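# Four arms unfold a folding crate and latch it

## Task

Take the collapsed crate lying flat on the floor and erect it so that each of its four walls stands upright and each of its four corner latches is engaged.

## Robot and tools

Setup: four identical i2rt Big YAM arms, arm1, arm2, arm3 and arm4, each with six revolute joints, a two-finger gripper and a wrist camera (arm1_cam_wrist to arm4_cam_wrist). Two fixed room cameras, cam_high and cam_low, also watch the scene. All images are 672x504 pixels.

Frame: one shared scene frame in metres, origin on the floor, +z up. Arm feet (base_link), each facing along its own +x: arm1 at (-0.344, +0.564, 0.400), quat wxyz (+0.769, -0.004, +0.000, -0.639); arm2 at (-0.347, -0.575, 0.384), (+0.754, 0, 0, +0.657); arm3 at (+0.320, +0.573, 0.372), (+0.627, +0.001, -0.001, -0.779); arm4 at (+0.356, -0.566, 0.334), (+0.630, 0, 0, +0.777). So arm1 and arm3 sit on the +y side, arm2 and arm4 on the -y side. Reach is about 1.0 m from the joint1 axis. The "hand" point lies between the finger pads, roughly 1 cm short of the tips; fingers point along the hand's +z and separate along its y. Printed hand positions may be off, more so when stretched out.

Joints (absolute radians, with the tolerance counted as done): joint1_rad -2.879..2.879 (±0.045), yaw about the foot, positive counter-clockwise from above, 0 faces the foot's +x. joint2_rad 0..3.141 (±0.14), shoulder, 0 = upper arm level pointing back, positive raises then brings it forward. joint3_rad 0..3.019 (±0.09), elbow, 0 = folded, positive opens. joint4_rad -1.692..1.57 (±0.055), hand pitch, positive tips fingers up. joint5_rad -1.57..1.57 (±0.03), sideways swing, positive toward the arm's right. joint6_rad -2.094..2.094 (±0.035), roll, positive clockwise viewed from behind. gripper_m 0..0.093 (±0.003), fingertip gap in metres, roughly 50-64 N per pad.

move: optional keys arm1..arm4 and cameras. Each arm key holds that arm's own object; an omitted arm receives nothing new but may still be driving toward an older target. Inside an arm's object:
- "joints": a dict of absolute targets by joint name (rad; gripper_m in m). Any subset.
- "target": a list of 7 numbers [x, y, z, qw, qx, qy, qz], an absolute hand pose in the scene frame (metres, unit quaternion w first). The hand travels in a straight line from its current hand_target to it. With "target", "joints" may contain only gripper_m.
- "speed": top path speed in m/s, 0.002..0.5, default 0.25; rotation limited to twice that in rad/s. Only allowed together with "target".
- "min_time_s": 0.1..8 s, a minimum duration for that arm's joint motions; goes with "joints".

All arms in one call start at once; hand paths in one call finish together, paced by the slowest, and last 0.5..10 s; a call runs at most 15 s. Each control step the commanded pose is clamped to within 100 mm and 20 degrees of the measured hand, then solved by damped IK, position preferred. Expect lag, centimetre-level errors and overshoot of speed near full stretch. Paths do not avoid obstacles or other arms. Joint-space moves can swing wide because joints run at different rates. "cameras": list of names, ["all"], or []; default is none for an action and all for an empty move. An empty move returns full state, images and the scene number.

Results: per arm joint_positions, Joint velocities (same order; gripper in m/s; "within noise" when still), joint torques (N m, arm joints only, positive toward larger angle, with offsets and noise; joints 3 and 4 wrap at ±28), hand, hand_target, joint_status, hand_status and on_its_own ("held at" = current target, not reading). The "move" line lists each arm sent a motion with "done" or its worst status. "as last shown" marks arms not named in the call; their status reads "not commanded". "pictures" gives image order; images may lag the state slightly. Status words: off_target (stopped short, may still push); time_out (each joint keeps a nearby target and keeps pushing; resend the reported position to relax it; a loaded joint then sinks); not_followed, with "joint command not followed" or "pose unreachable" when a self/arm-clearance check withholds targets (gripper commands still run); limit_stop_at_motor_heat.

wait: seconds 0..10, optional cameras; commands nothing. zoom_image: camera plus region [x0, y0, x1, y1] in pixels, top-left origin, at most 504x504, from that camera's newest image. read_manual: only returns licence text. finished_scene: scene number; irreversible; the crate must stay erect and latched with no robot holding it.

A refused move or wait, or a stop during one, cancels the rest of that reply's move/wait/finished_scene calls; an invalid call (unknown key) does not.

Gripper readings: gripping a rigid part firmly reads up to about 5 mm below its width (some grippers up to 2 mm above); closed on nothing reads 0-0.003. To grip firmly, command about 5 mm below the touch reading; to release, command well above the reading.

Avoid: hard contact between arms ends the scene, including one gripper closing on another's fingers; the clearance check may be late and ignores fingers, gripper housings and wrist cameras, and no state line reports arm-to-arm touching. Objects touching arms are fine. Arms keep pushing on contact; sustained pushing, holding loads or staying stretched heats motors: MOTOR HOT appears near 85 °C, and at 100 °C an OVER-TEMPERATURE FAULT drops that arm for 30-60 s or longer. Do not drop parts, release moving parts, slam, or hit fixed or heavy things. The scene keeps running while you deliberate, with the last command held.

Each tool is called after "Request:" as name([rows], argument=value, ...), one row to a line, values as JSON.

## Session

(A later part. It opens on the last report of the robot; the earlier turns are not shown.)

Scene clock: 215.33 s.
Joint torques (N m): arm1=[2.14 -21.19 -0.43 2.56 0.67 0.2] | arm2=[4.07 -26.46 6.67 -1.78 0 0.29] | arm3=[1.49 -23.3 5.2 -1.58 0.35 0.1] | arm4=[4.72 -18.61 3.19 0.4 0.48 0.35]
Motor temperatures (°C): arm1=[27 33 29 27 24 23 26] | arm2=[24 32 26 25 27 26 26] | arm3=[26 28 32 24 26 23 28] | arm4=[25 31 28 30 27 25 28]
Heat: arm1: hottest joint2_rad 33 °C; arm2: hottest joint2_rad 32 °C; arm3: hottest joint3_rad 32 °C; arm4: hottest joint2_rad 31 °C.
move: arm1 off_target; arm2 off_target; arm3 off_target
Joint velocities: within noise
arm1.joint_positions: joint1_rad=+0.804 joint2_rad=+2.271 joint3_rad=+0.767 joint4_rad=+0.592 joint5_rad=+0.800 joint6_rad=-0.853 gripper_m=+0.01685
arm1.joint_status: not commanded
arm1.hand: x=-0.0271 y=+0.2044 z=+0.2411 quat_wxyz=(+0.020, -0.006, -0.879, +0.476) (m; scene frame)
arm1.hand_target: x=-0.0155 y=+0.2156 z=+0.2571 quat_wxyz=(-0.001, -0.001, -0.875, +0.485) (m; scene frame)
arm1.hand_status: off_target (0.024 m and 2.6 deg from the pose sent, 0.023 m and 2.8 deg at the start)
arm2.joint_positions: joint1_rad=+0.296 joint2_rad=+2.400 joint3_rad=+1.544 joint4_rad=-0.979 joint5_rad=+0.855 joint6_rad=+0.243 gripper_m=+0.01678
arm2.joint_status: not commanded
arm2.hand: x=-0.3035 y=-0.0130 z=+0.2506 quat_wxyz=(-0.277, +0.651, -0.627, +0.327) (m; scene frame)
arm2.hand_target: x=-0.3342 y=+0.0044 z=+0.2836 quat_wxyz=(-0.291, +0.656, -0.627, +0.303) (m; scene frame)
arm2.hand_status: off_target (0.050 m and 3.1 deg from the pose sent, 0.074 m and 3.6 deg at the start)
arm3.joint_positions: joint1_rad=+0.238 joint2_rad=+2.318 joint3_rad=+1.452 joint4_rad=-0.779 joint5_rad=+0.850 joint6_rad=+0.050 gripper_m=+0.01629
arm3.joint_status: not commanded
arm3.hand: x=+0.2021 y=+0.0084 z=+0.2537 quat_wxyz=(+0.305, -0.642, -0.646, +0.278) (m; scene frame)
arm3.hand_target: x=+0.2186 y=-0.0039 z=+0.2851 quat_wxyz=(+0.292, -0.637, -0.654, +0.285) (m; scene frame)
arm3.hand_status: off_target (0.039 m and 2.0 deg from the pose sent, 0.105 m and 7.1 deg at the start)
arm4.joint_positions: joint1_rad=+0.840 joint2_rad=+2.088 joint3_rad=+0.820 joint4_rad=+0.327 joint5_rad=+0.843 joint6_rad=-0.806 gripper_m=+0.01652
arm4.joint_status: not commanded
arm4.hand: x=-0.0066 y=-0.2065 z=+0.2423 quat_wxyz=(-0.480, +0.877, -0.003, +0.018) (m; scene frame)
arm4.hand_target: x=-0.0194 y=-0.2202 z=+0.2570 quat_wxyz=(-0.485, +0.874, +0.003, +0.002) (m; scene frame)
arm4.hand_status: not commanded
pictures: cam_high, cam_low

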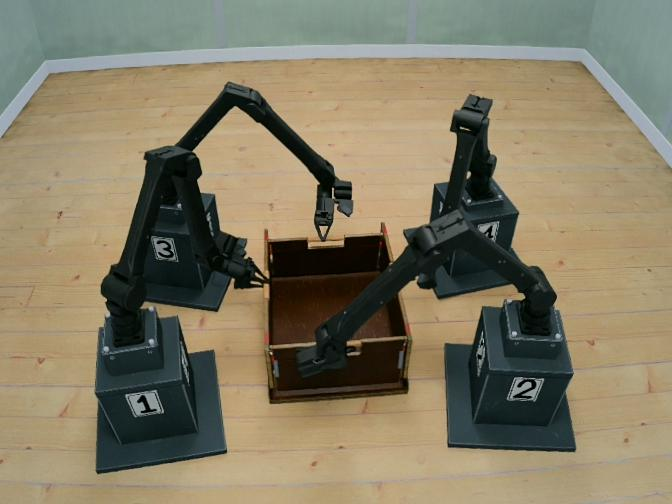

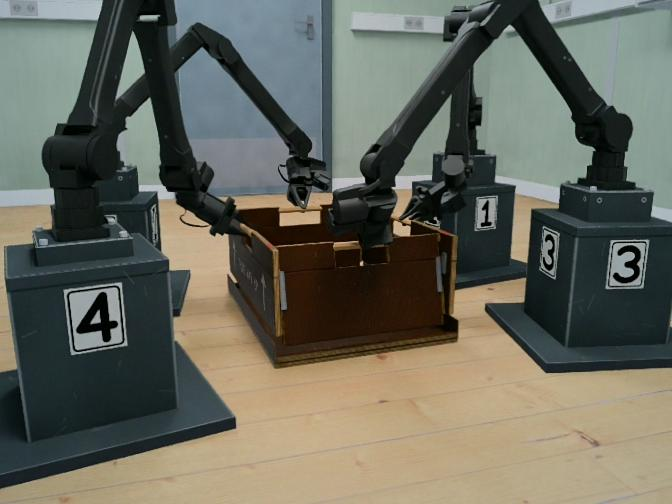

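Request:
move(arm3={"target": [0.250, -0.002, 0.287, -0.2974, 0.6351, 0.6521, -0.2895], "speed": 0.08}, cameras=[])

Request:
move(arm3={"target": [0.275, -0.001, 0.286, -0.2974, 0.6351, 0.6521, -0.2895], "speed": 0.06}, cameras=["cam_high", "cam_low", "arm2_cam_wrist", "arm3_cam_wrist"])

Request:
zoom_image(camera="cam_high", region=[240, 210, 430, 410])

Request:
zoom_image(camera="cam_low", region=[200, 180, 480, 375])

Scene clock: 219.20 s.
Joint torques (N m): arm1=[1.96 -20.72 -0.64 2.5 0.63 0.22] | arm2=[4.01 -26.46 6.65 -1.61 0.01 0.28] | arm3=[3.55 -21.54 6.24 -2.63 0.34 0.26] | arm4=[4.78 -18.61 3.18 0.47 0.39 0.36]
Motor temperatures (°C): arm1=[27 33 29 27 24 23 26] | arm2=[24 32 26 25 27 26 26] | arm3=[26 28 32 24 26 23 28] | arm4=[25 31 28 30 27 25 28]
Heat: arm1: hottest joint2_rad 33 °C; arm2: hottest joint2_rad 32 °C; arm3: hottest joint3_rad 32 °C; arm4: hottest joint2_rad 31 °C.
move: arm3 off_target
Joint velocities: within noise
arm1.joint_positions: joint1_rad=+0.804 joint2_rad=+2.271 joint3_rad=+0.764 joint4_rad=+0.594 joint5_rad=+0.800 joint6_rad=-0.853 gripper_m=+0.01685
arm1.joint_status: not commanded
arm1.hand: x=-0.0283 y=+0.2052 z=+0.2408 quat_wxyz=(+0.020, -0.006, -0.879, +0.476) (m; scene frame)
arm1.hand_target: x=-0.0159 y=+0.2161 z=+0.2569 quat_wxyz=(+0.000, +0.000, -0.875, +0.485) (m; scene frame)
arm1.hand_status: not commanded
arm2.joint_positions: joint1_rad=+0.296 joint2_rad=+2.400 joint3_rad=+1.544 joint4_rad=-0.986 joint5_rad=+0.854 joint6_rad=+0.243 gripper_m=+0.01678
arm2.joint_status: not commanded
arm2.hand: x=-0.3035 y=-0.0142 z=+0.2507 quat_wxyz=(-0.275, +0.652, -0.626, +0.329) (m; scene frame)
arm2.hand_target: x=-0.3344 y=+0.0041 z=+0.2834 quat_wxyz=(-0.290, +0.657, -0.627, +0.303) (m; scene frame)
arm2.hand_status: not commanded
arm3.joint_positions: joint1_rad=+0.269 joint2_rad=+2.318 joint3_rad=+1.457 joint4_rad=-0.827 joint5_rad=+0.859 joint6_rad=+0.107 gripper_m=+0.01629
arm3.joint_status: not commanded
arm3.hand: x=+0.2181 y=+0.0115 z=+0.2569 quat_wxyz=(+0.309, -0.642, -0.642, +0.281) (m; scene frame)
arm3.hand_target: x=+0.2484 y=-0.0018 z=+0.2856 quat_wxyz=(+0.298, -0.632, -0.655, +0.288) (m; scene frame)
arm3.hand_status: off_target (0.046 m and 2.2 deg from the pose sent, 0.059 m and 1.9 deg at the start)
arm4.joint_positions: joint1_rad=+0.838 joint2_rad=+2.088 joint3_rad=+0.820 joint4_rad=+0.324 joint5_rad=+0.846 joint6_rad=-0.806 gripper_m=+0.01652
arm4.joint_status: not commanded
arm4.hand: x=-0.0053 y=-0.2060 z=+0.2423 quat_wxyz=(-0.481, +0.877, -0.004, +0.020) (m; scene frame)
arm4.hand_target: x=-0.0189 y=-0.2200 z=+0.2569 quat_wxyz=(-0.485, +0.874, +0.003, +0.003) (m; scene frame)
arm4.hand_status: not commanded
pictures: none
No camera images: "cameras" was empty.

Scene clock: 220.30 s.
Joint torques (N m): arm1=[2.49 -20.72 -0.51 2.44 0.64 0.2] | arm2=[4.01 -26.4 6.67 -1.54 0.01 0.29] | arm3=[2.14 -20.84 7.19 -2.45 0.42 0.26] | arm4=[4.89 -18.67 3.19 0.53 0.37 0.36]
Motor temperatures (°C): arm1=[27 33 29 27 24 23 26] | arm2=[24 32 26 25 27 26 26] | arm3=[26 28 32 24 26 23 28] | arm4=[25 31 28 30 27 25 28]
Heat: arm1: hottest joint2_rad 33 °C; arm2: hottest joint2_rad 32 °C; arm3: hottest joint3_rad 32 °C; arm4: hottest joint2_rad 31 °C.
move: arm3 off_target
Joint velocities: within noise
arm1.joint_positions: joint1_rad=+0.804 joint2_rad=+2.271 joint3_rad=+0.761 joint4_rad=+0.595 joint5_rad=+0.801 joint6_rad=-0.853 gripper_m=+0.01685
arm1.joint_status: not commanded
arm1.hand: x=-0.0296 y=+0.2058 z=+0.2407 quat_wxyz=(+0.022, -0.005, -0.879, +0.476) (m; scene frame)
arm1.hand_target: x=-0.0165 y=+0.2163 z=+0.2569 quat_wxyz=(+0.000, +0.000, -0.875, +0.485) (m; scene frame)
arm1.hand_status: not commanded
arm2.joint_positions: joint1_rad=+0.296 joint2_rad=+2.400 joint3_rad=+1.544 joint4_rad=-0.987 joint5_rad=+0.854 joint6_rad=+0.243 gripper_m=+0.01678
arm2.joint_status: not commanded
arm2.hand: x=-0.3035 y=-0.0144 z=+0.2508 quat_wxyz=(-0.274, +0.652, -0.626, +0.329) (m; scene frame)
arm2.hand_target: x=-0.3344 y=+0.0042 z=+0.2834 quat_wxyz=(-0.290, +0.657, -0.627, +0.303) (m; scene frame)
arm2.hand_status: not commanded
arm3.joint_positions: joint1_rad=+0.327 joint2_rad=+2.318 joint3_rad=+1.466 joint4_rad=-0.892 joint5_rad=+0.853 joint6_rad=+0.184 gripper_m=+0.01629
arm3.joint_status: not commanded
arm3.hand: x=+0.2508 y=+0.0145 z=+0.2601 quat_wxyz=(+0.308, -0.640, -0.645, +0.283) (m; scene frame)
arm3.hand_target: x=+0.2747 y=-0.0005 z=+0.2857 quat_wxyz=(+0.297, -0.634, -0.653, +0.290) (m; scene frame)
arm3.hand_status: off_target (0.039 m and 1.8 deg from the pose sent, 0.065 m and 2.2 deg at the start)
arm4.joint_positions: joint1_rad=+0.837 joint2_rad=+2.088 joint3_rad=+0.820 joint4_rad=+0.324 joint5_rad=+0.846 joint6_rad=-0.806 gripper_m=+0.01653
arm4.joint_status: not commanded
arm4.hand: x=-0.0047 y=-0.2054 z=+0.2423 quat_wxyz=(-0.481, +0.877, -0.004, +0.020) (m; scene frame)
arm4.hand_target: x=-0.0190 y=-0.2198 z=+0.2570 quat_wxyz=(-0.485, +0.874, +0.003, +0.002) (m; scene frame)
arm4.hand_status: not commanded
pictures: arm2_cam_wrist, arm3_cam_wrist, cam_high, cam_low

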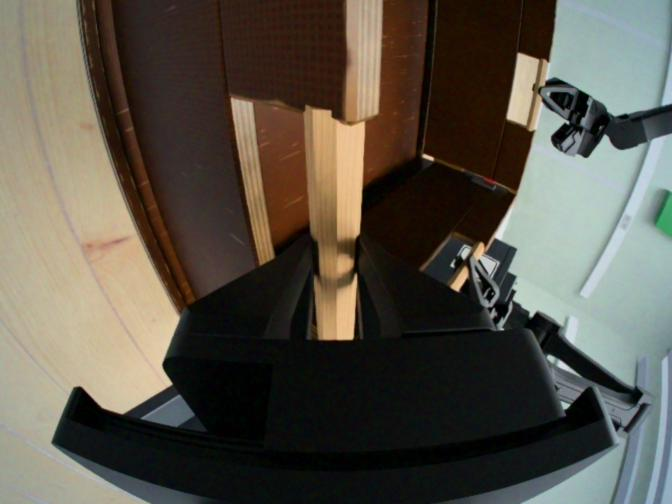

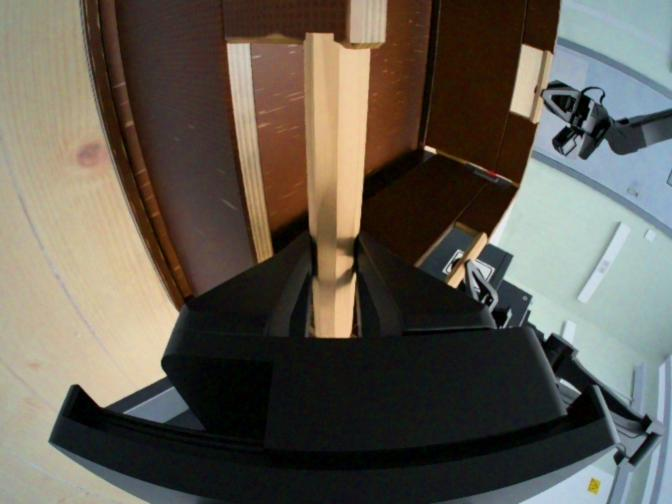

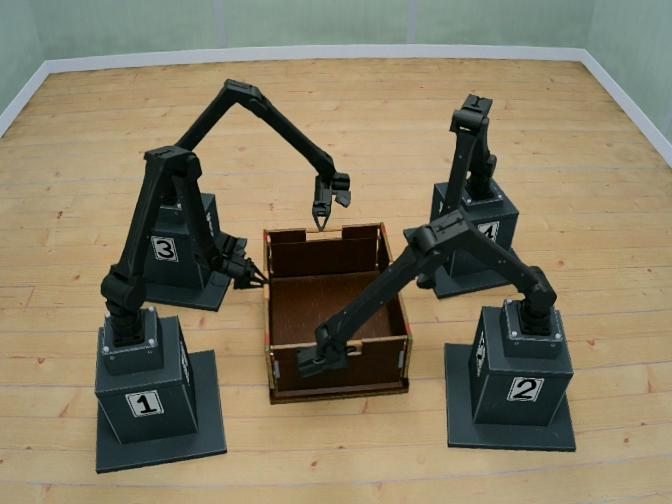

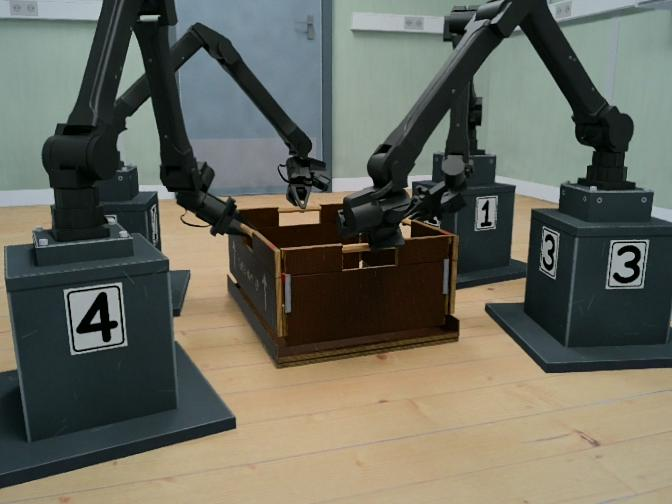

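Scaled by 2.520 from the camera's 672x504 image, which has a finer 960x720 frame.

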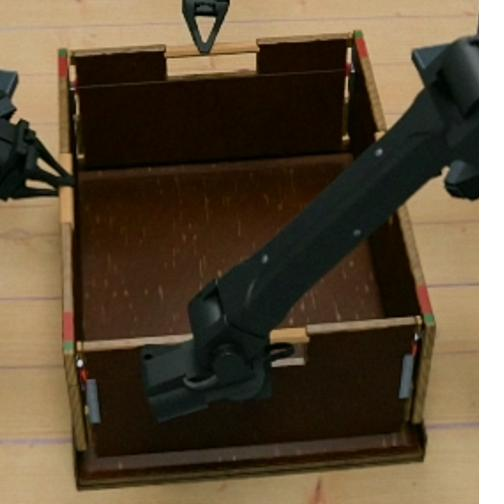

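Scaled by 1.800 from the camera's 672x504 image, which has a finer 960x720 frame.

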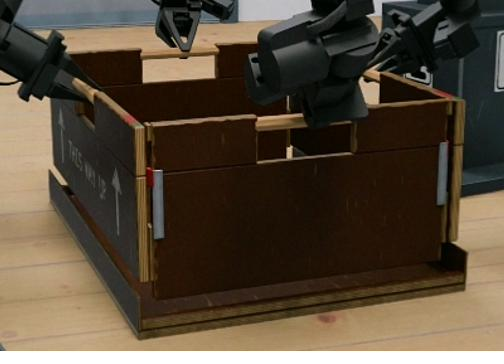

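Request:
zoom_image(camera="cam_low", region=[265, 235, 325, 325])

Request:
zoom_image(camera="cam_low", region=[420, 220, 470, 340])

Request:
zoom_image(camera="cam_high", region=[255, 320, 305, 410])

Request:
zoom_image(camera="cam_high", region=[375, 320, 425, 410])

Request:
zoom_image(camera="cam_high", region=[255, 215, 315, 295])

Request:
zoom_image(camera="cam_high", region=[355, 215, 415, 295])

Scaled by 5.600 from the camera's 672x504 image, which has a finer 960x720 frame.

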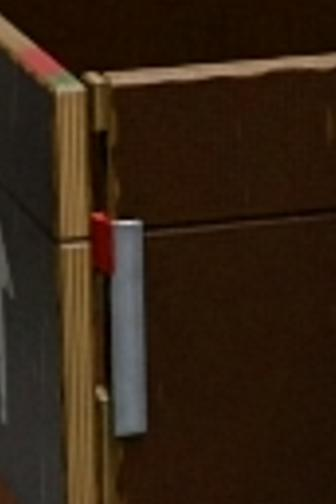

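Scaled by 4.200 from the camera's 672x504 image, which has a finer 960x720 frame.

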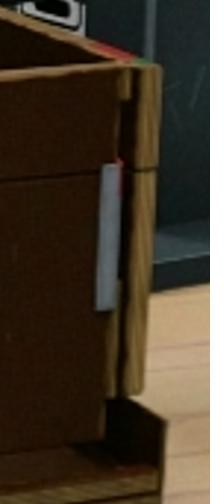

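Scaled by 5.600 from the camera's 672x504 image, which has a finer 960x720 frame.

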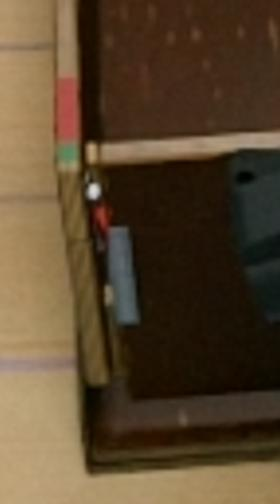

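Scaled by 5.600 from the camera's 672x504 image, which has a finer 960x720 frame.

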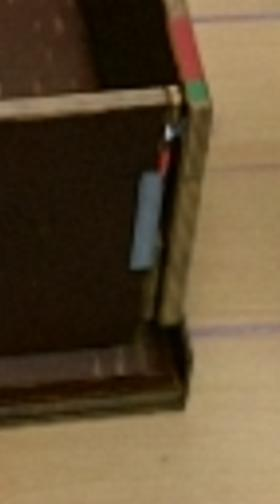

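Scaled by 6.300 from the camera's 672x504 image, which has a finer 960x720 frame.

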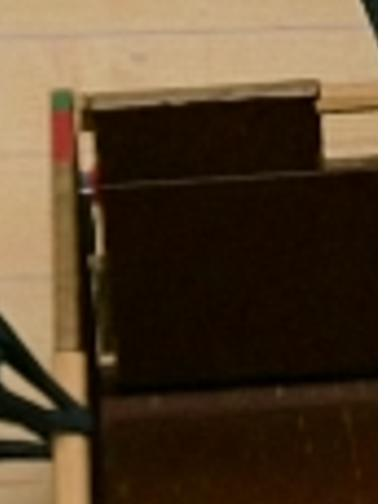

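Scaled by 6.300 from the camera's 672x504 image, which has a finer 960x720 frame.

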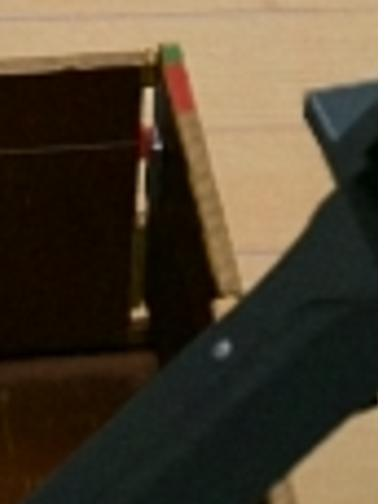

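Request:
move(arm2={"target": [-0.292, -0.002, 0.280, -0.2913, 0.6555, -0.6274, 0.3038], "speed": 0.05}, arm3={"target": [0.240, 0.003, 0.284, -0.2974, 0.6351, 0.6521, -0.2895], "speed": 0.05}, arm1={"target": [-0.022, 0.207, 0.258, 0, 0.0, 0.8746, -0.4848], "speed": 0.05}, arm4={"target": [-0.011, -0.209, 0.258, -0.4848, 0.8746, 0, 0], "speed": 0.05}, cameras=["cam_high", "cam_low"])

Request:
zoom_image(camera="cam_low", region=[265, 235, 325, 325])

Request:
zoom_image(camera="cam_high", region=[240, 210, 430, 410])

Scene clock: 229.87 s.
Joint torques (N m): arm1=[0.97 -21.13 0.08 2.74 0.53 0.1] | arm2=[-0.85 -26.75 4.51 0.05 0.4 -0.11] | arm3=[-1.79 -22.12 4.33 0.49 0.67 -0.23] | arm4=[2.73 -18.55 2.85 1.58 0.07 0.13]
Motor temperatures (°C): arm1=[27 33 29 27 24 23 26] | arm2=[24 31 27 25 27 26 26] | arm3=[26 29 31 24 26 23 28] | arm4=[25 31 28 30 27 25 28]
Heat: arm1: hottest joint2_rad 33 °C; arm2: hottest joint2_rad 31 °C; arm3: hottest joint3_rad 31 °C; arm4: hottest joint2_rad 31 °C.
move: arm1 off_target; arm2 off_target; arm3 off_target; arm4 off_target
Joint velocities: within noise
arm1.joint_positions: joint1_rad=+0.800 joint2_rad=+2.271 joint3_rad=+0.753 joint4_rad=+0.620 joint5_rad=+0.784 joint6_rad=-0.873 gripper_m=+0.01685
arm1.joint_status: not commanded
arm1.hand: x=-0.0293 y=+0.2056 z=+0.2409 quat_wxyz=(+0.015, +0.001, -0.880, +0.475) (m; scene frame)
arm1.hand_target: x=-0.0215 y=+0.2069 z=+0.2573 quat_wxyz=(+0.000, +0.001, -0.875, +0.485) (m; scene frame)
arm1.hand_status: off_target (0.019 m and 2.2 deg from the pose sent, 0.019 m and 2.8 deg at the start)
arm2.joint_positions: joint1_rad=+0.293 joint2_rad=+2.378 joint3_rad=+1.499 joint4_rad=-0.907 joint5_rad=+0.857 joint6_rad=+0.189 gripper_m=+0.01678
arm2.joint_status: not commanded
arm2.hand: x=-0.3013 y=-0.0152 z=+0.2499 quat_wxyz=(-0.282, +0.661, -0.619, +0.318) (m; scene frame)
arm2.hand_target: x=-0.2986 y=-0.0022 z=+0.2788 quat_wxyz=(-0.293, +0.656, -0.627, +0.300) (m; scene frame)
arm2.hand_status: off_target (0.034 m and 2.2 deg from the pose sent, 0.034 m and 3.5 deg at the start)
arm3.joint_positions: joint1_rad=+0.322 joint2_rad=+2.315 joint3_rad=+1.460 joint4_rad=-0.874 joint5_rad=+0.853 joint6_rad=+0.161 gripper_m=+0.01629
arm3.joint_status: not commanded
arm3.hand: x=+0.2483 y=+0.0136 z=+0.2597 quat_wxyz=(+0.307, -0.637, -0.648, +0.283) (m; scene frame)
arm3.hand_target: x=+0.2420 y=+0.0025 z=+0.2840 quat_wxyz=(+0.295, -0.637, -0.649, +0.292) (m; scene frame)
arm3.hand_status: off_target (0.028 m and 1.4 deg from the pose sent, 0.029 m and 1.8 deg at the start)
arm4.joint_positions: joint1_rad=+0.832 joint2_rad=+2.087 joint3_rad=+0.816 joint4_rad=+0.337 joint5_rad=+0.833 joint6_rad=-0.818 gripper_m=+0.01654
arm4.joint_status: not commanded
arm4.hand: x=-0.0047 y=-0.2045 z=+0.2423 quat_wxyz=(-0.479, +0.878, -0.001, +0.016) (m; scene frame)
arm4.hand_target: x=-0.0116 y=-0.2085 z=+0.2577 quat_wxyz=(-0.485, +0.874, +0.000, +0.000) (m; scene frame)
arm4.hand_status: off_target (0.018 m and 2.0 deg from the pose sent, 0.017 m and 2.5 deg at the start)
pictures: cam_high, cam_low

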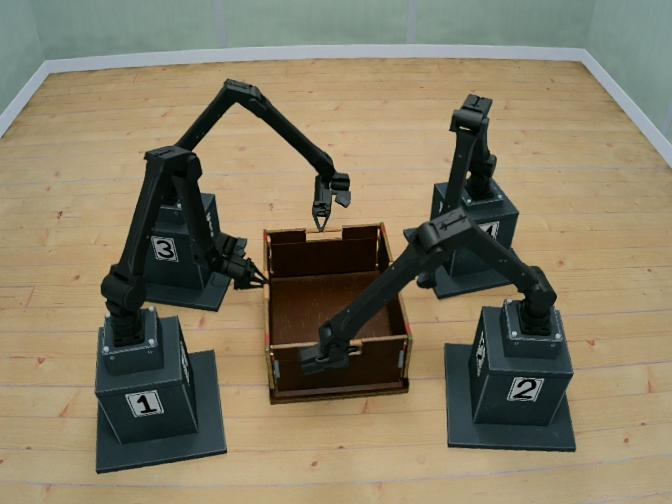

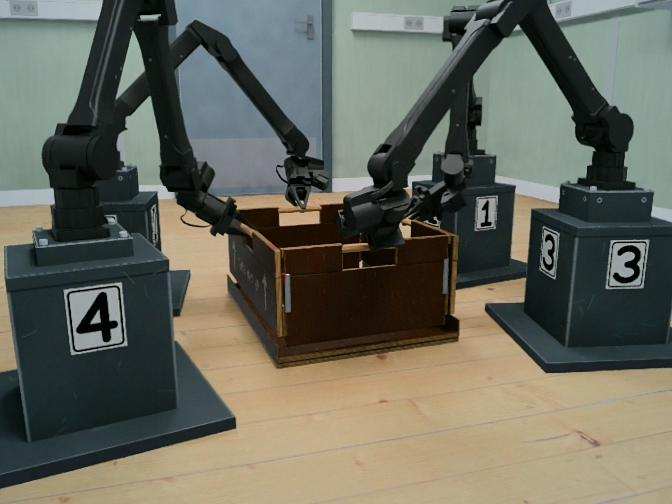

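Scaled by 5.600 from the camera's 672x504 image, which has a finer 960x720 frame.

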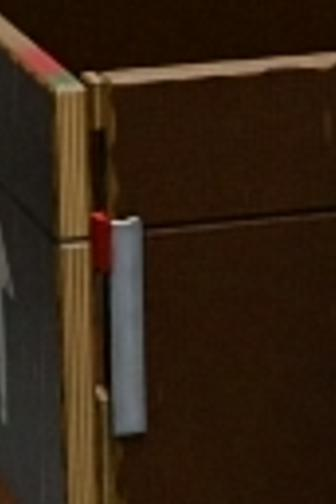

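Scaled by 2.520 from the camera's 672x504 image, which has a finer 960x720 frame.

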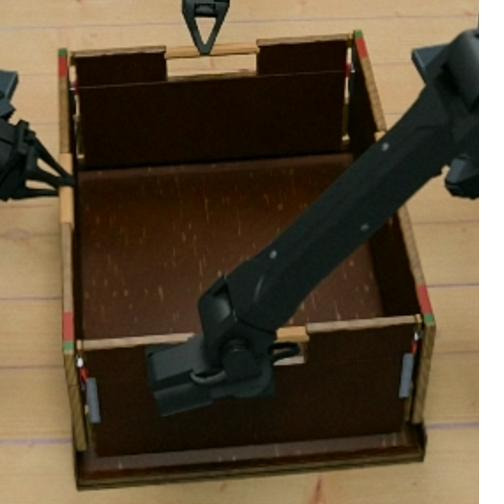

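Request:
move(arm2={"target": [-0.280, -0.002, 0.280, -0.2913, 0.6555, -0.6274, 0.3038], "speed": 0.05}, arm3={"target": [0.228, 0.003, 0.284, -0.2974, 0.6351, 0.6521, -0.2895], "speed": 0.05}, cameras=[])

Scene clock: 232.27 s.
Joint torques (N m): arm1=[0.67 -20.31 -0.05 2.73 0.52 0.06] | arm2=[-3.55 -26.52 4.64 0.23 0.72 -0.29] | arm3=[-3.31 -22.01 4.33 0.51 0.74 -0.43] | arm4=[2.73 -18.55 2.85 1.58 0.06 0.13]
Motor temperatures (°C): arm1=[27 33 29 27 24 23 26] | arm2=[24 32 26 25 27 26 26] | arm3=[26 29 31 24 26 23 28] | arm4=[25 31 28 30 27 25 28]
Heat: arm1: hottest joint2_rad 33 °C; arm2: hottest joint2_rad 32 °C; arm3: hottest joint3_rad 31 °C; arm4: hottest joint2_rad 31 °C.
move: arm2 off_target; arm3 off_target
Joint velocities: within noise
arm1, arm4: as last shown
arm2.joint_positions: joint1_rad=+0.291 joint2_rad=+2.371 joint3_rad=+1.486 joint4_rad=-0.881 joint5_rad=+0.857 joint6_rad=+0.166 gripper_m=+0.01678
arm2.joint_status: not commanded
arm2.hand: x=-0.3005 y=-0.0151 z=+0.2501 quat_wxyz=(-0.284, +0.665, -0.615, +0.314) (m; scene frame)
arm2.hand_target: x=-0.2800 y=-0.0025 z=+0.2793 quat_wxyz=(-0.292, +0.655, -0.627, +0.304) (m; scene frame)
arm2.hand_status: off_target (0.039 m and 2.3 deg from the pose sent, 0.039 m and 2.2 deg at the start)
arm3.joint_positions: joint1_rad=+0.321 joint2_rad=+2.311 joint3_rad=+1.449 joint4_rad=-0.856 joint5_rad=+0.855 joint6_rad=+0.142 gripper_m=+0.01629
arm3.joint_status: not commanded
arm3.hand: x=+0.2473 y=+0.0142 z=+0.2595 quat_wxyz=(+0.306, -0.633, -0.652, +0.284) (m; scene frame)
arm3.hand_target: x=+0.2313 y=+0.0047 z=+0.2832 quat_wxyz=(+0.301, -0.632, -0.654, +0.288) (m; scene frame)
arm3.hand_status: off_target (0.033 m and 1.2 deg from the pose sent, 0.033 m and 1.4 deg at the start)
pictures: none
No camera images: "cameras" was empty.

Request:
move(arm2={"target": [-0.300, -0.006, 0.262, -0.2880, 0.660, -0.6210, 0.3080], "speed": 0.06}, arm3={"target": [0.250, 0.007, 0.264, -0.3015, 0.6351, 0.6521, -0.286], "speed": 0.06}, arm1={"target": [-0.024, 0.206, 0.247, 0, 0.0, 0.8746, -0.4848], "speed": 0.06}, arm4={"target": [-0.010, -0.207, 0.247, -0.4848, 0.8746, 0, 0], "speed": 0.06}, cameras=[])

Request:
move(arm1={"joints": {"gripper_m": 0.04}}, arm2={"joints": {"gripper_m": 0.04}}, arm3={"joints": {"gripper_m": 0.04}}, arm4={"joints": {"gripper_m": 0.04}}, cameras=["all"])

Scene clock: 238.90 s.
Joint torques (N m): arm1=[0.38 -18.32 0.77 2.91 0.5 0.15] | arm2=[-0.44 -23.18 5.87 -0.61 0.5 0.05] | arm3=[-0.09 -18.9 5.75 -0.44 0.52 0.07] | arm4=[2.43 -15.97 3.49 2.15 0.08 0.18]
Motor temperatures (°C): arm1=[27 33 29 27 24 23 26] | arm2=[24 31 26 25 27 26 26] | arm3=[26 29 31 24 26 23 28] | arm4=[25 31 28 30 27 25 28]
Heat: arm1: hottest joint2_rad 33 °C; arm2: hottest joint2_rad 31 °C; arm3: hottest joint3_rad 31 °C; arm4: hottest joint2_rad 31 °C.
move: arm1 done; arm2 off_target; arm3 done; arm4 done
Joint velocities: within noise
arm1.joint_positions: joint1_rad=+0.798 joint2_rad=+2.275 joint3_rad=+0.750 joint4_rad=+0.644 joint5_rad=+0.783 joint6_rad=-0.880 gripper_m=+0.01685
arm1.joint_status: not commanded
arm1.hand: x=-0.0290 y=+0.2047 z=+0.2414 quat_wxyz=(+0.011, +0.000, -0.878, +0.478) (m; scene frame)
arm1.hand_target: x=-0.0239 y=+0.2054 z=+0.2474 quat_wxyz=(+0.000, -0.001, -0.874, +0.485) (m; scene frame)
arm1.hand_status: done (0.008 m and 1.5 deg from the pose sent, 0.008 m and 2.2 deg at the start)
arm2.joint_positions: joint1_rad=+0.291 joint2_rad=+2.371 joint3_rad=+1.486 joint4_rad=-0.881 joint5_rad=+0.857 joint6_rad=+0.172 gripper_m=+0.01678
arm2.joint_status: not commanded
arm2.hand: x=-0.3005 y=-0.0151 z=+0.2501 quat_wxyz=(-0.285, +0.663, -0.617, +0.313) (m; scene frame)
arm2.hand_target: x=-0.2997 y=-0.0061 z=+0.2619 quat_wxyz=(-0.288, +0.660, -0.622, +0.308) (m; scene frame)
arm2.hand_status: off_target (0.015 m and 0.9 deg from the pose sent, 0.015 m and 1.2 deg at the start)
arm3.joint_positions: joint1_rad=+0.321 joint2_rad=+2.311 joint3_rad=+1.449 joint4_rad=-0.856 joint5_rad=+0.853 joint6_rad=+0.151 gripper_m=+0.01629
arm3.joint_status: not commanded
arm3.hand: x=+0.2474 y=+0.0143 z=+0.2593 quat_wxyz=(+0.304, -0.636, -0.649, +0.285) (m; scene frame)
arm3.hand_target: x=+0.2501 y=+0.0071 z=+0.2638 quat_wxyz=(+0.301, -0.635, -0.652, +0.285) (m; scene frame)
arm3.hand_status: done (0.009 m and 0.4 deg from the pose sent, 0.009 m and 0.6 deg at the start)
arm4.joint_positions: joint1_rad=+0.832 joint2_rad=+2.088 joint3_rad=+0.811 joint4_rad=+0.357 joint5_rad=+0.830 joint6_rad=-0.826 gripper_m=+0.01654
arm4.joint_status: not commanded
arm4.hand: x=-0.0053 y=-0.2045 z=+0.2425 quat_wxyz=(-0.481, +0.877, +0.000, +0.012) (m; scene frame)
arm4.hand_target: x=-0.0102 y=-0.2074 z=+0.2468 quat_wxyz=(-0.485, +0.875, +0.000, +0.000) (m; scene frame)
arm4.hand_status: done (0.007 m and 1.5 deg from the pose sent, 0.008 m and 2.0 deg at the start)
pictures: none
No camera images: "cameras" was empty.

Scene clock: 239.60 s.
Joint torques (N m): arm1=[0.73 -17.73 0.75 2.33 0.48 0.14] | arm2=[-0.56 -23.41 5.97 -0.32 0.52 0.06] | arm3=[-0.56 -18.96 5.67 -0.35 0.57 0.07] | arm4=[2.26 -15.62 3.64 1.73 0.12 0.18]
Motor temperatures (°C): arm1=[27 33 29 27 24 23 26] | arm2=[24 31 26 25 27 26 26] | arm3=[26 29 31 24 26 23 28] | arm4=[25 31 28 30 27 25 28]
Heat: arm1: hottest joint2_rad 33 °C; arm2: hottest joint2_rad 31 °C; arm3: hottest joint3_rad 31 °C; arm4: hottest joint2_rad 31 °C.
move: arm1 done; arm2 done; arm3 done; arm4 done
Joint velocities: within noise
arm1.joint_positions: joint1_rad=+0.810 joint2_rad=+2.275 joint3_rad=+0.749 joint4_rad=+0.653 joint5_rad=+0.783 joint6_rad=-0.880 gripper_m=+0.03995
arm1.joint_status: all done
arm1.hand: x=-0.0242 y=+0.2083 z=+0.2423 quat_wxyz=(+0.005, +0.004, -0.877, +0.480) (m; scene frame)
arm1.hand_target: x=-0.0207 y=+0.2091 z=+0.2470 quat_wxyz=(-0.002, +0.004, -0.875, +0.485) (m; scene frame)
arm1.hand_status: not commanded
arm2.joint_positions: joint1_rad=+0.284 joint2_rad=+2.371 joint3_rad=+1.486 joint4_rad=-0.898 joint5_rad=+0.857 joint6_rad=+0.163 gripper_m=+0.03987
arm2.joint_status: all done
arm2.hand: x=-0.2957 y=-0.0185 z=+0.2507 quat_wxyz=(-0.277, +0.666, -0.614, +0.321) (m; scene frame)
arm2.hand_target: x=-0.2951 y=-0.0079 z=+0.2623 quat_wxyz=(-0.284, +0.661, -0.620, +0.313) (m; scene frame)
arm2.hand_status: not commanded
arm3.joint_positions: joint1_rad=+0.312 joint2_rad=+2.311 joint3_rad=+1.449 joint4_rad=-0.859 joint5_rad=+0.853 joint6_rad=+0.142 gripper_m=+0.03988
arm3.joint_status: all done
arm3.hand: x=+0.2422 y=+0.0156 z=+0.2593 quat_wxyz=(+0.308, -0.636, -0.650, +0.281) (m; scene frame)
arm3.hand_target: x=+0.2447 y=+0.0081 z=+0.2638 quat_wxyz=(+0.304, -0.635, -0.652, +0.283) (m; scene frame)
arm3.hand_status: not commanded
arm4.joint_positions: joint1_rad=+0.843 joint2_rad=+2.084 joint3_rad=+0.810 joint4_rad=+0.367 joint5_rad=+0.829 joint6_rad=-0.826 gripper_m=+0.03993
arm4.joint_status: all done
arm4.hand: x=-0.0108 y=-0.2077 z=+0.2452 quat_wxyz=(-0.483, +0.875, +0.002, +0.004) (m; scene frame)
arm4.hand_target: x=-0.0131 y=-0.2104 z=+0.2469 quat_wxyz=(-0.485, +0.875, +0.003, -0.002) (m; scene frame)
arm4.hand_status: not commanded
pictures: arm1_cam_wrist, arm2_cam_wrist, arm3_cam_wrist, arm4_cam_wrist, cam_high, cam_low

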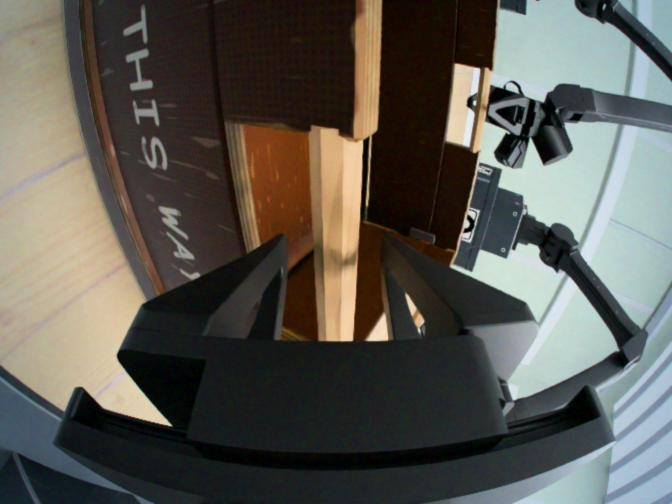

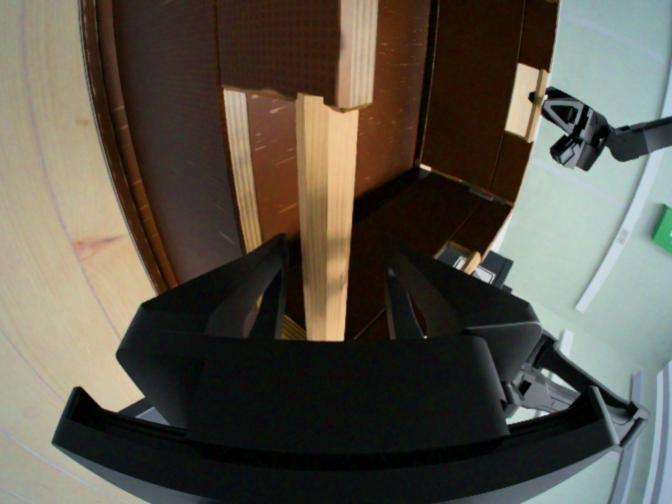

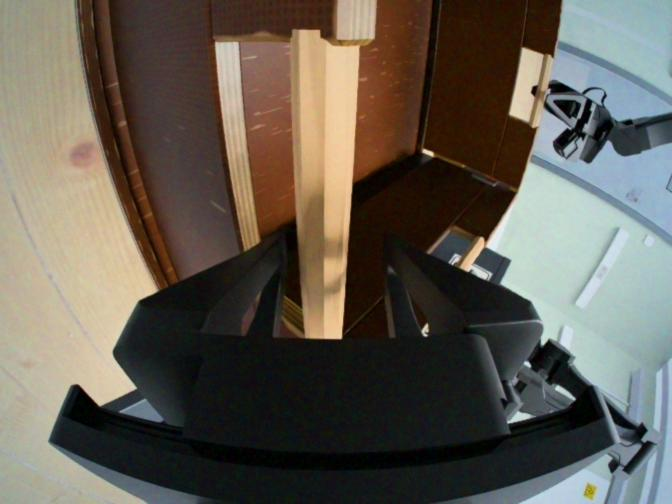

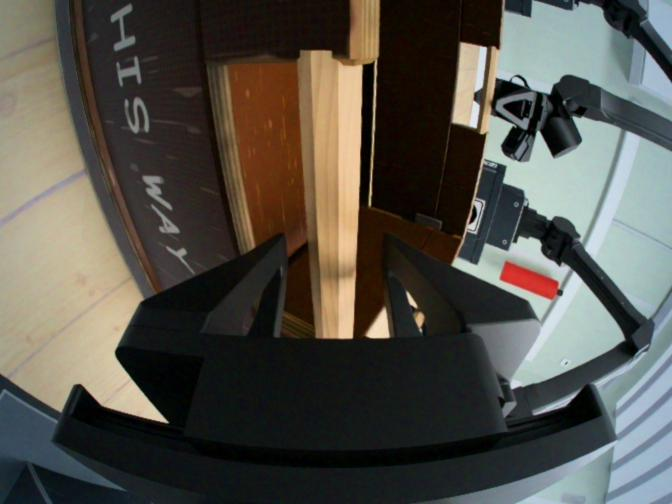

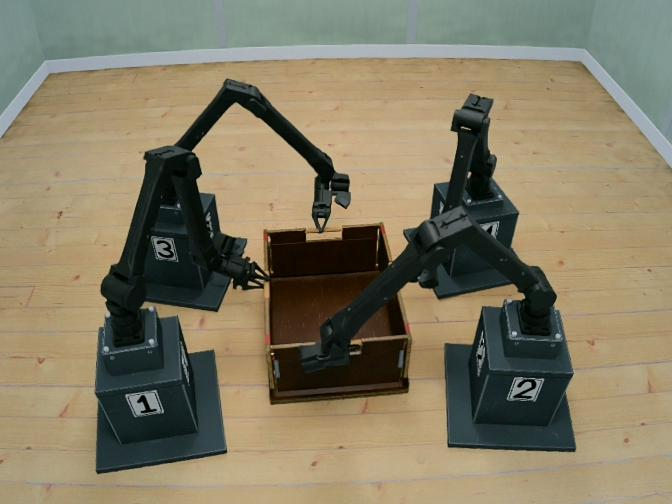

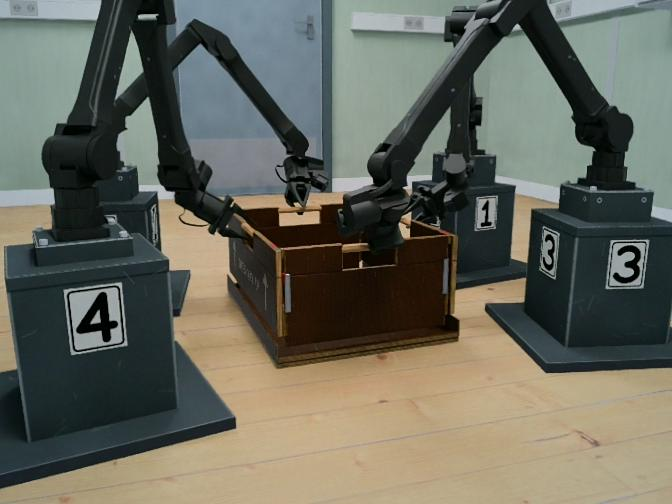

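Request:
zoom_image(camera="cam_high", region=[240, 210, 430, 410])

Request:
zoom_image(camera="cam_low", region=[265, 235, 325, 325])

Request:
zoom_image(camera="cam_low", region=[420, 220, 470, 310])

Request:
zoom_image(camera="arm2_cam_wrist", region=[400, 140, 540, 280])

Request:
zoom_image(camera="arm1_cam_wrist", region=[340, 180, 500, 300])

Request:
zoom_image(camera="arm3_cam_wrist", region=[400, 120, 540, 260])

Request:
zoom_image(camera="arm4_cam_wrist", region=[340, 170, 500, 290])

Scaled by 2.520 from the camera's 672x504 image, which has a finer 960x720 frame.

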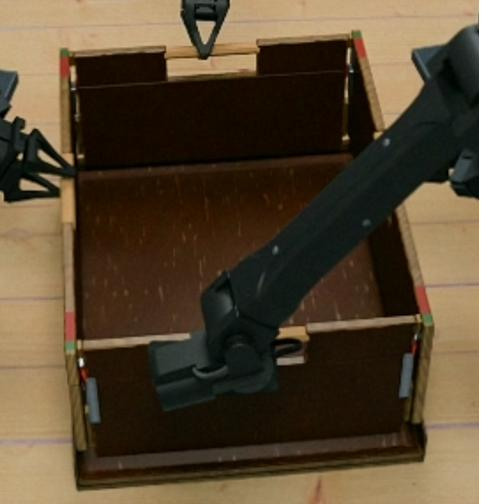

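Scaled by 5.600 from the camera's 672x504 image, which has a finer 960x720 frame.

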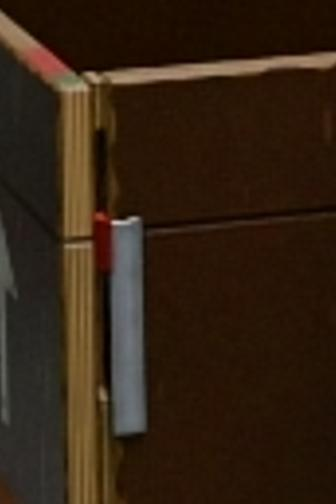

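Scaled by 5.600 from the camera's 672x504 image, which has a finer 960x720 frame.

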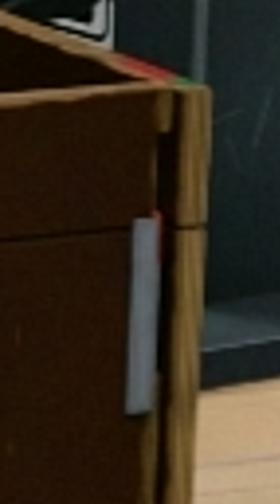

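Scaled by 3.600 from the camera's 672x504 image, which has a finer 960x720 frame.

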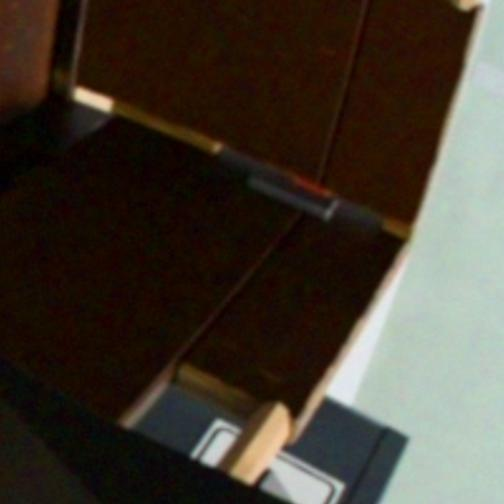

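Scaled by 3.150 from the camera's 672x504 image, which has a finer 960x720 frame.

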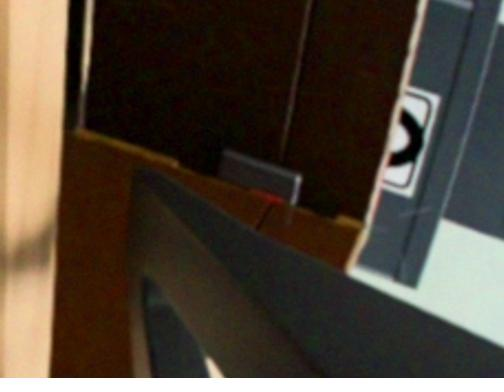

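Scaled by 3.600 from the camera's 672x504 image, which has a finer 960x720 frame.

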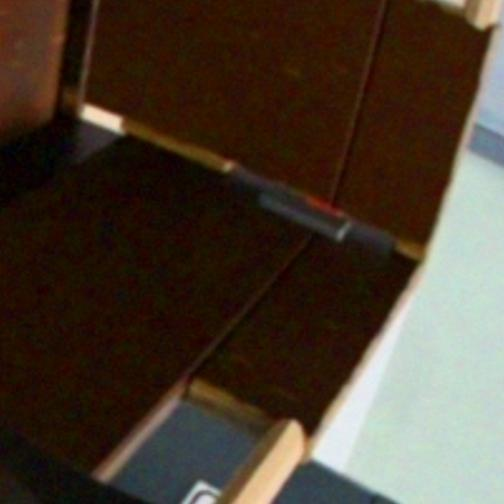

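Scaled by 3.150 from the camera's 672x504 image, which has a finer 960x720 frame.

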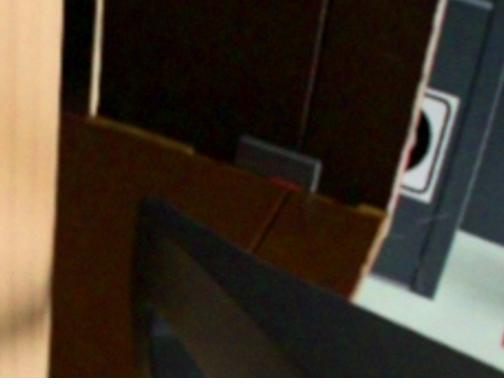

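Request:
move(arm1={"target": [-0.021, 0.294, 0.302, -0.002, 0.004, -0.875, 0.485], "speed": 0.12}, arm2={"target": [-0.372, -0.008, 0.330, -0.284, 0.661, -0.620, 0.313], "speed": 0.12}, arm3={"target": [0.322, 0.009, 0.330, 0.304, -0.635, -0.652, 0.283], "speed": 0.12}, arm4={"target": [-0.013, -0.295, 0.302, -0.485, 0.875, 0.003, -0.002], "speed": 0.12}, cameras=["all"])

Request:
zoom_image(camera="cam_high", region=[240, 210, 430, 410])

Request:
zoom_image(camera="cam_low", region=[200, 180, 480, 375])

Scene clock: 253.10 s.
Joint torques (N m): arm1=[0.62 -15.85 1.42 1.09 0.72 0.3] | arm2=[0.38 -24.47 7.43 -0.62 0.35 0.16] | arm3=[0.56 -20.13 7.75 -0.76 0.45 0.25] | arm4=[2.49 -13.51 4.78 0.38 0.43 0.38]
Motor temperatures (°C): arm1=[27 33 29 27 24 23 26] | arm2=[24 31 26 25 27 26 25] | arm3=[26 30 31 24 26 23 28] | arm4=[25 31 27 30 27 25 28]
Heat: arm1: hottest joint2_rad 33 °C; arm2: hottest joint2_rad 31 °C; arm3: hottest joint3_rad 31 °C; arm4: hottest joint2_rad 31 °C.
move: arm1 done; arm2 off_target; arm3 off_target; arm4 done
Joint velocities: within noise
arm1.joint_positions: joint1_rad=+1.011 joint2_rad=+2.051 joint3_rad=+0.612 joint4_rad=+0.399 joint5_rad=+0.902 joint6_rad=-0.652 gripper_m=+0.03997
arm1.joint_status: not commanded
arm1.hand: x=-0.0234 y=+0.2901 z=+0.2990 quat_wxyz=(+0.004, +0.008, -0.875, +0.485) (m; scene frame)
arm1.hand_target: x=-0.0216 y=+0.2929 z=+0.3024 quat_wxyz=(-0.001, +0.005, -0.874, +0.486) (m; scene frame)
arm1.hand_status: done (0.005 m and 0.8 deg from the pose sent, 0.104 m and 1.0 deg at the start)
arm2.joint_positions: joint1_rad=+0.409 joint2_rad=+2.314 joint3_rad=+1.556 joint4_rad=-1.185 joint5_rad=+0.829 joint6_rad=+0.343 gripper_m=+0.03990
arm2.joint_status: not commanded
arm2.hand: x=-0.3671 y=-0.0243 z=+0.3068 quat_wxyz=(-0.274, +0.668, -0.607, +0.332) (m; scene frame)
arm2.hand_target: x=-0.3732 y=-0.0066 z=+0.3294 quat_wxyz=(-0.287, +0.661, -0.621, +0.310) (m; scene frame)
arm2.hand_status: off_target (0.029 m and 3.0 deg from the pose sent, 0.111 m and 1.5 deg at the start)
arm3.joint_positions: joint1_rad=+0.440 joint2_rad=+2.245 joint3_rad=+1.507 joint4_rad=-1.144 joint5_rad=+0.830 joint6_rad=+0.317 gripper_m=+0.03991
arm3.joint_status: not commanded
arm3.hand: x=+0.3142 y=+0.0229 z=+0.3163 quat_wxyz=(+0.318, -0.626, -0.656, +0.276) (m; scene frame)
arm3.hand_target: x=+0.3221 y=+0.0072 z=+0.3303 quat_wxyz=(+0.301, -0.635, -0.651, +0.286) (m; scene frame)
arm3.hand_status: off_target (0.021 m and 2.1 deg from the pose sent, 0.107 m and 0.5 deg at the start)
arm4.joint_positions: joint1_rad=+1.025 joint2_rad=+1.867 joint3_rad=+0.722 joint4_rad=+0.067 joint5_rad=+0.930 joint6_rad=-0.599 gripper_m=+0.03995
arm4.joint_status: not commanded
arm4.hand: x=-0.0122 y=-0.2885 z=+0.3025 quat_wxyz=(-0.487, +0.874, +0.004, +0.002) (m; scene frame)
arm4.hand_target: x=-0.0108 y=-0.2915 z=+0.3026 quat_wxyz=(-0.486, +0.874, +0.000, +0.001) (m; scene frame)
arm4.hand_status: done (0.007 m and 0.5 deg from the pose sent, 0.104 m and 0.8 deg at the start)
pictures: arm1_cam_wrist, arm2_cam_wrist, arm3_cam_wrist, arm4_cam_wrist, cam_high, cam_low

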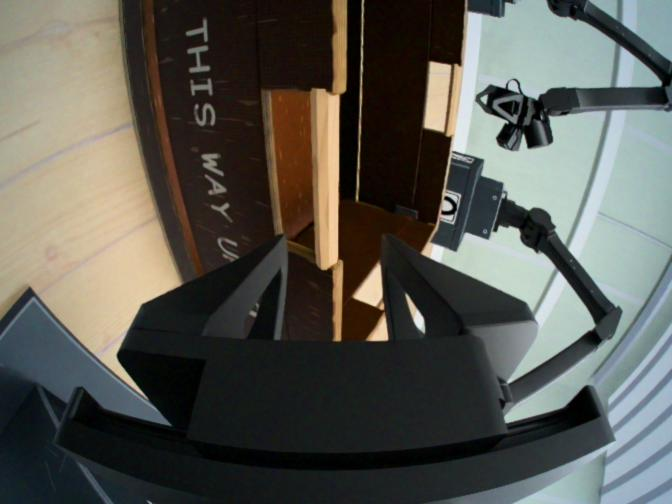

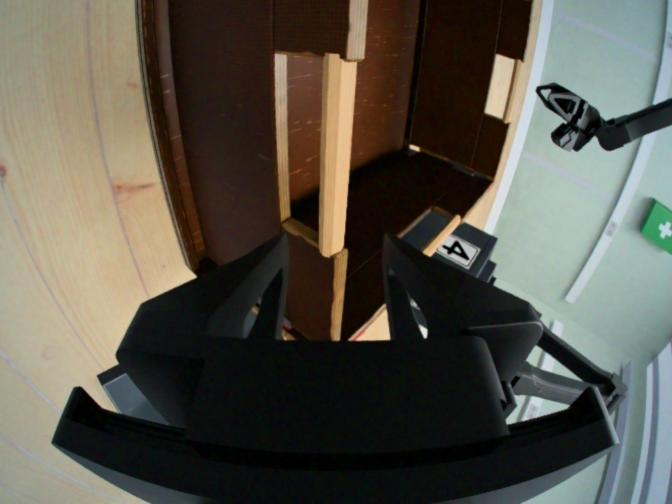

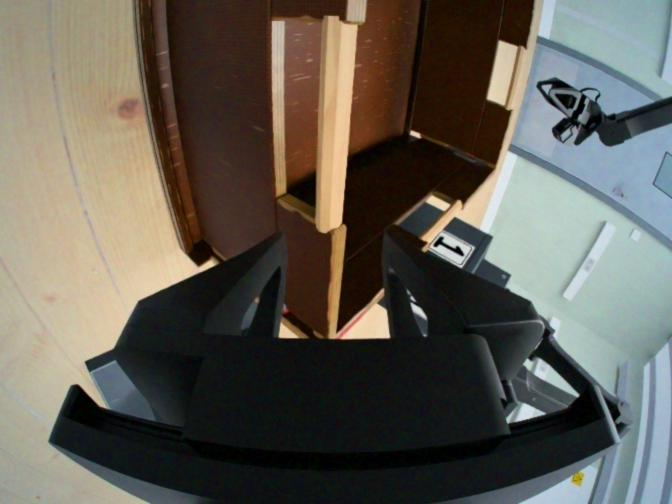

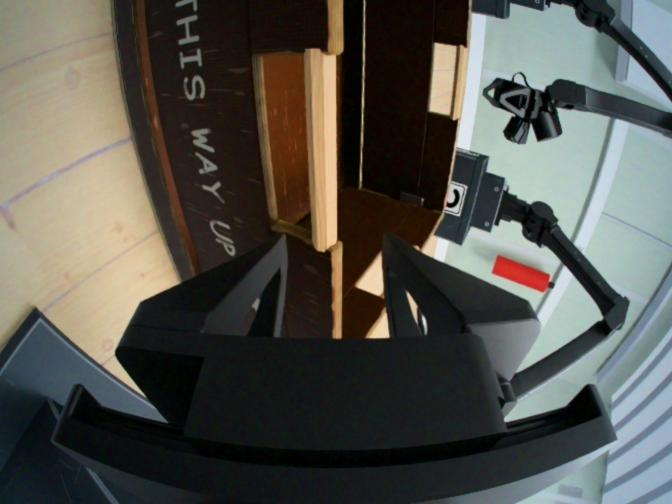

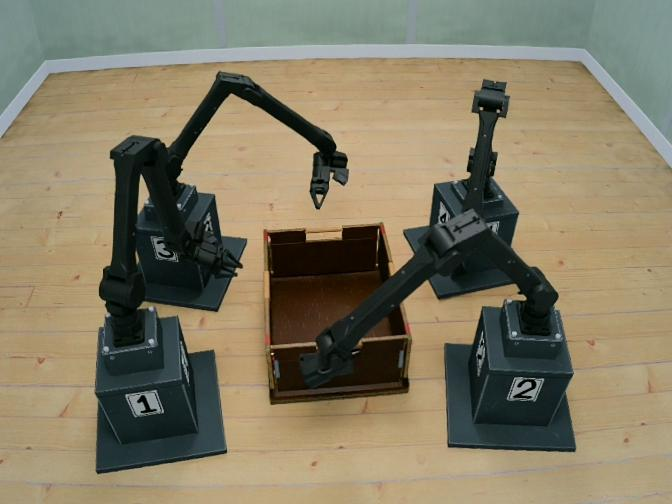

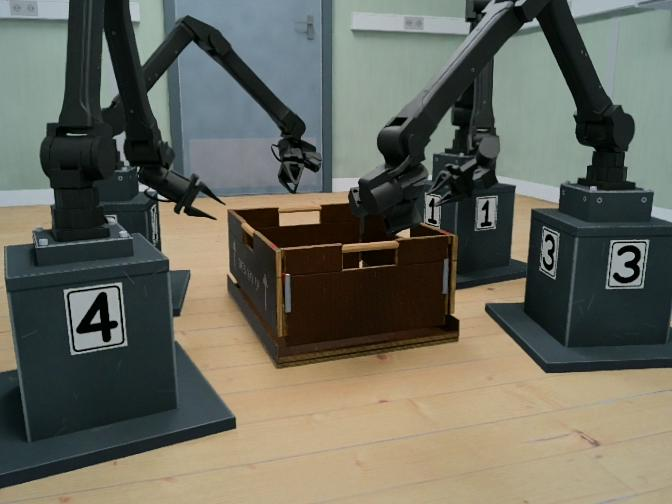

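Scaled by 2.520 from the camera's 672x504 image, which has a finer 960x720 frame.

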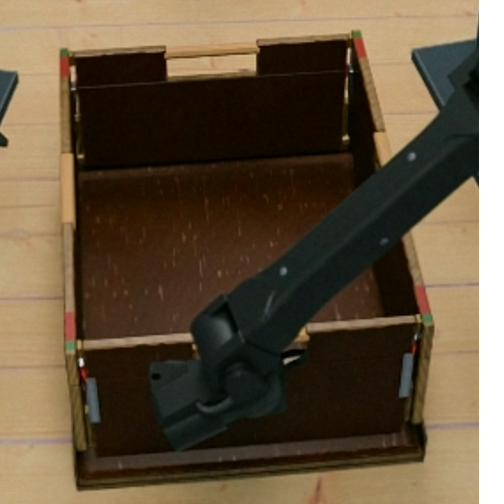

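Scaled by 1.800 from the camera's 672x504 image, which has a finer 960x720 frame.

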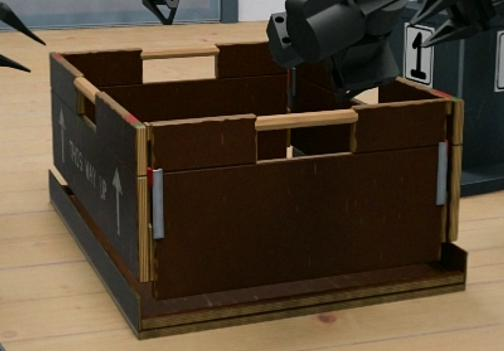

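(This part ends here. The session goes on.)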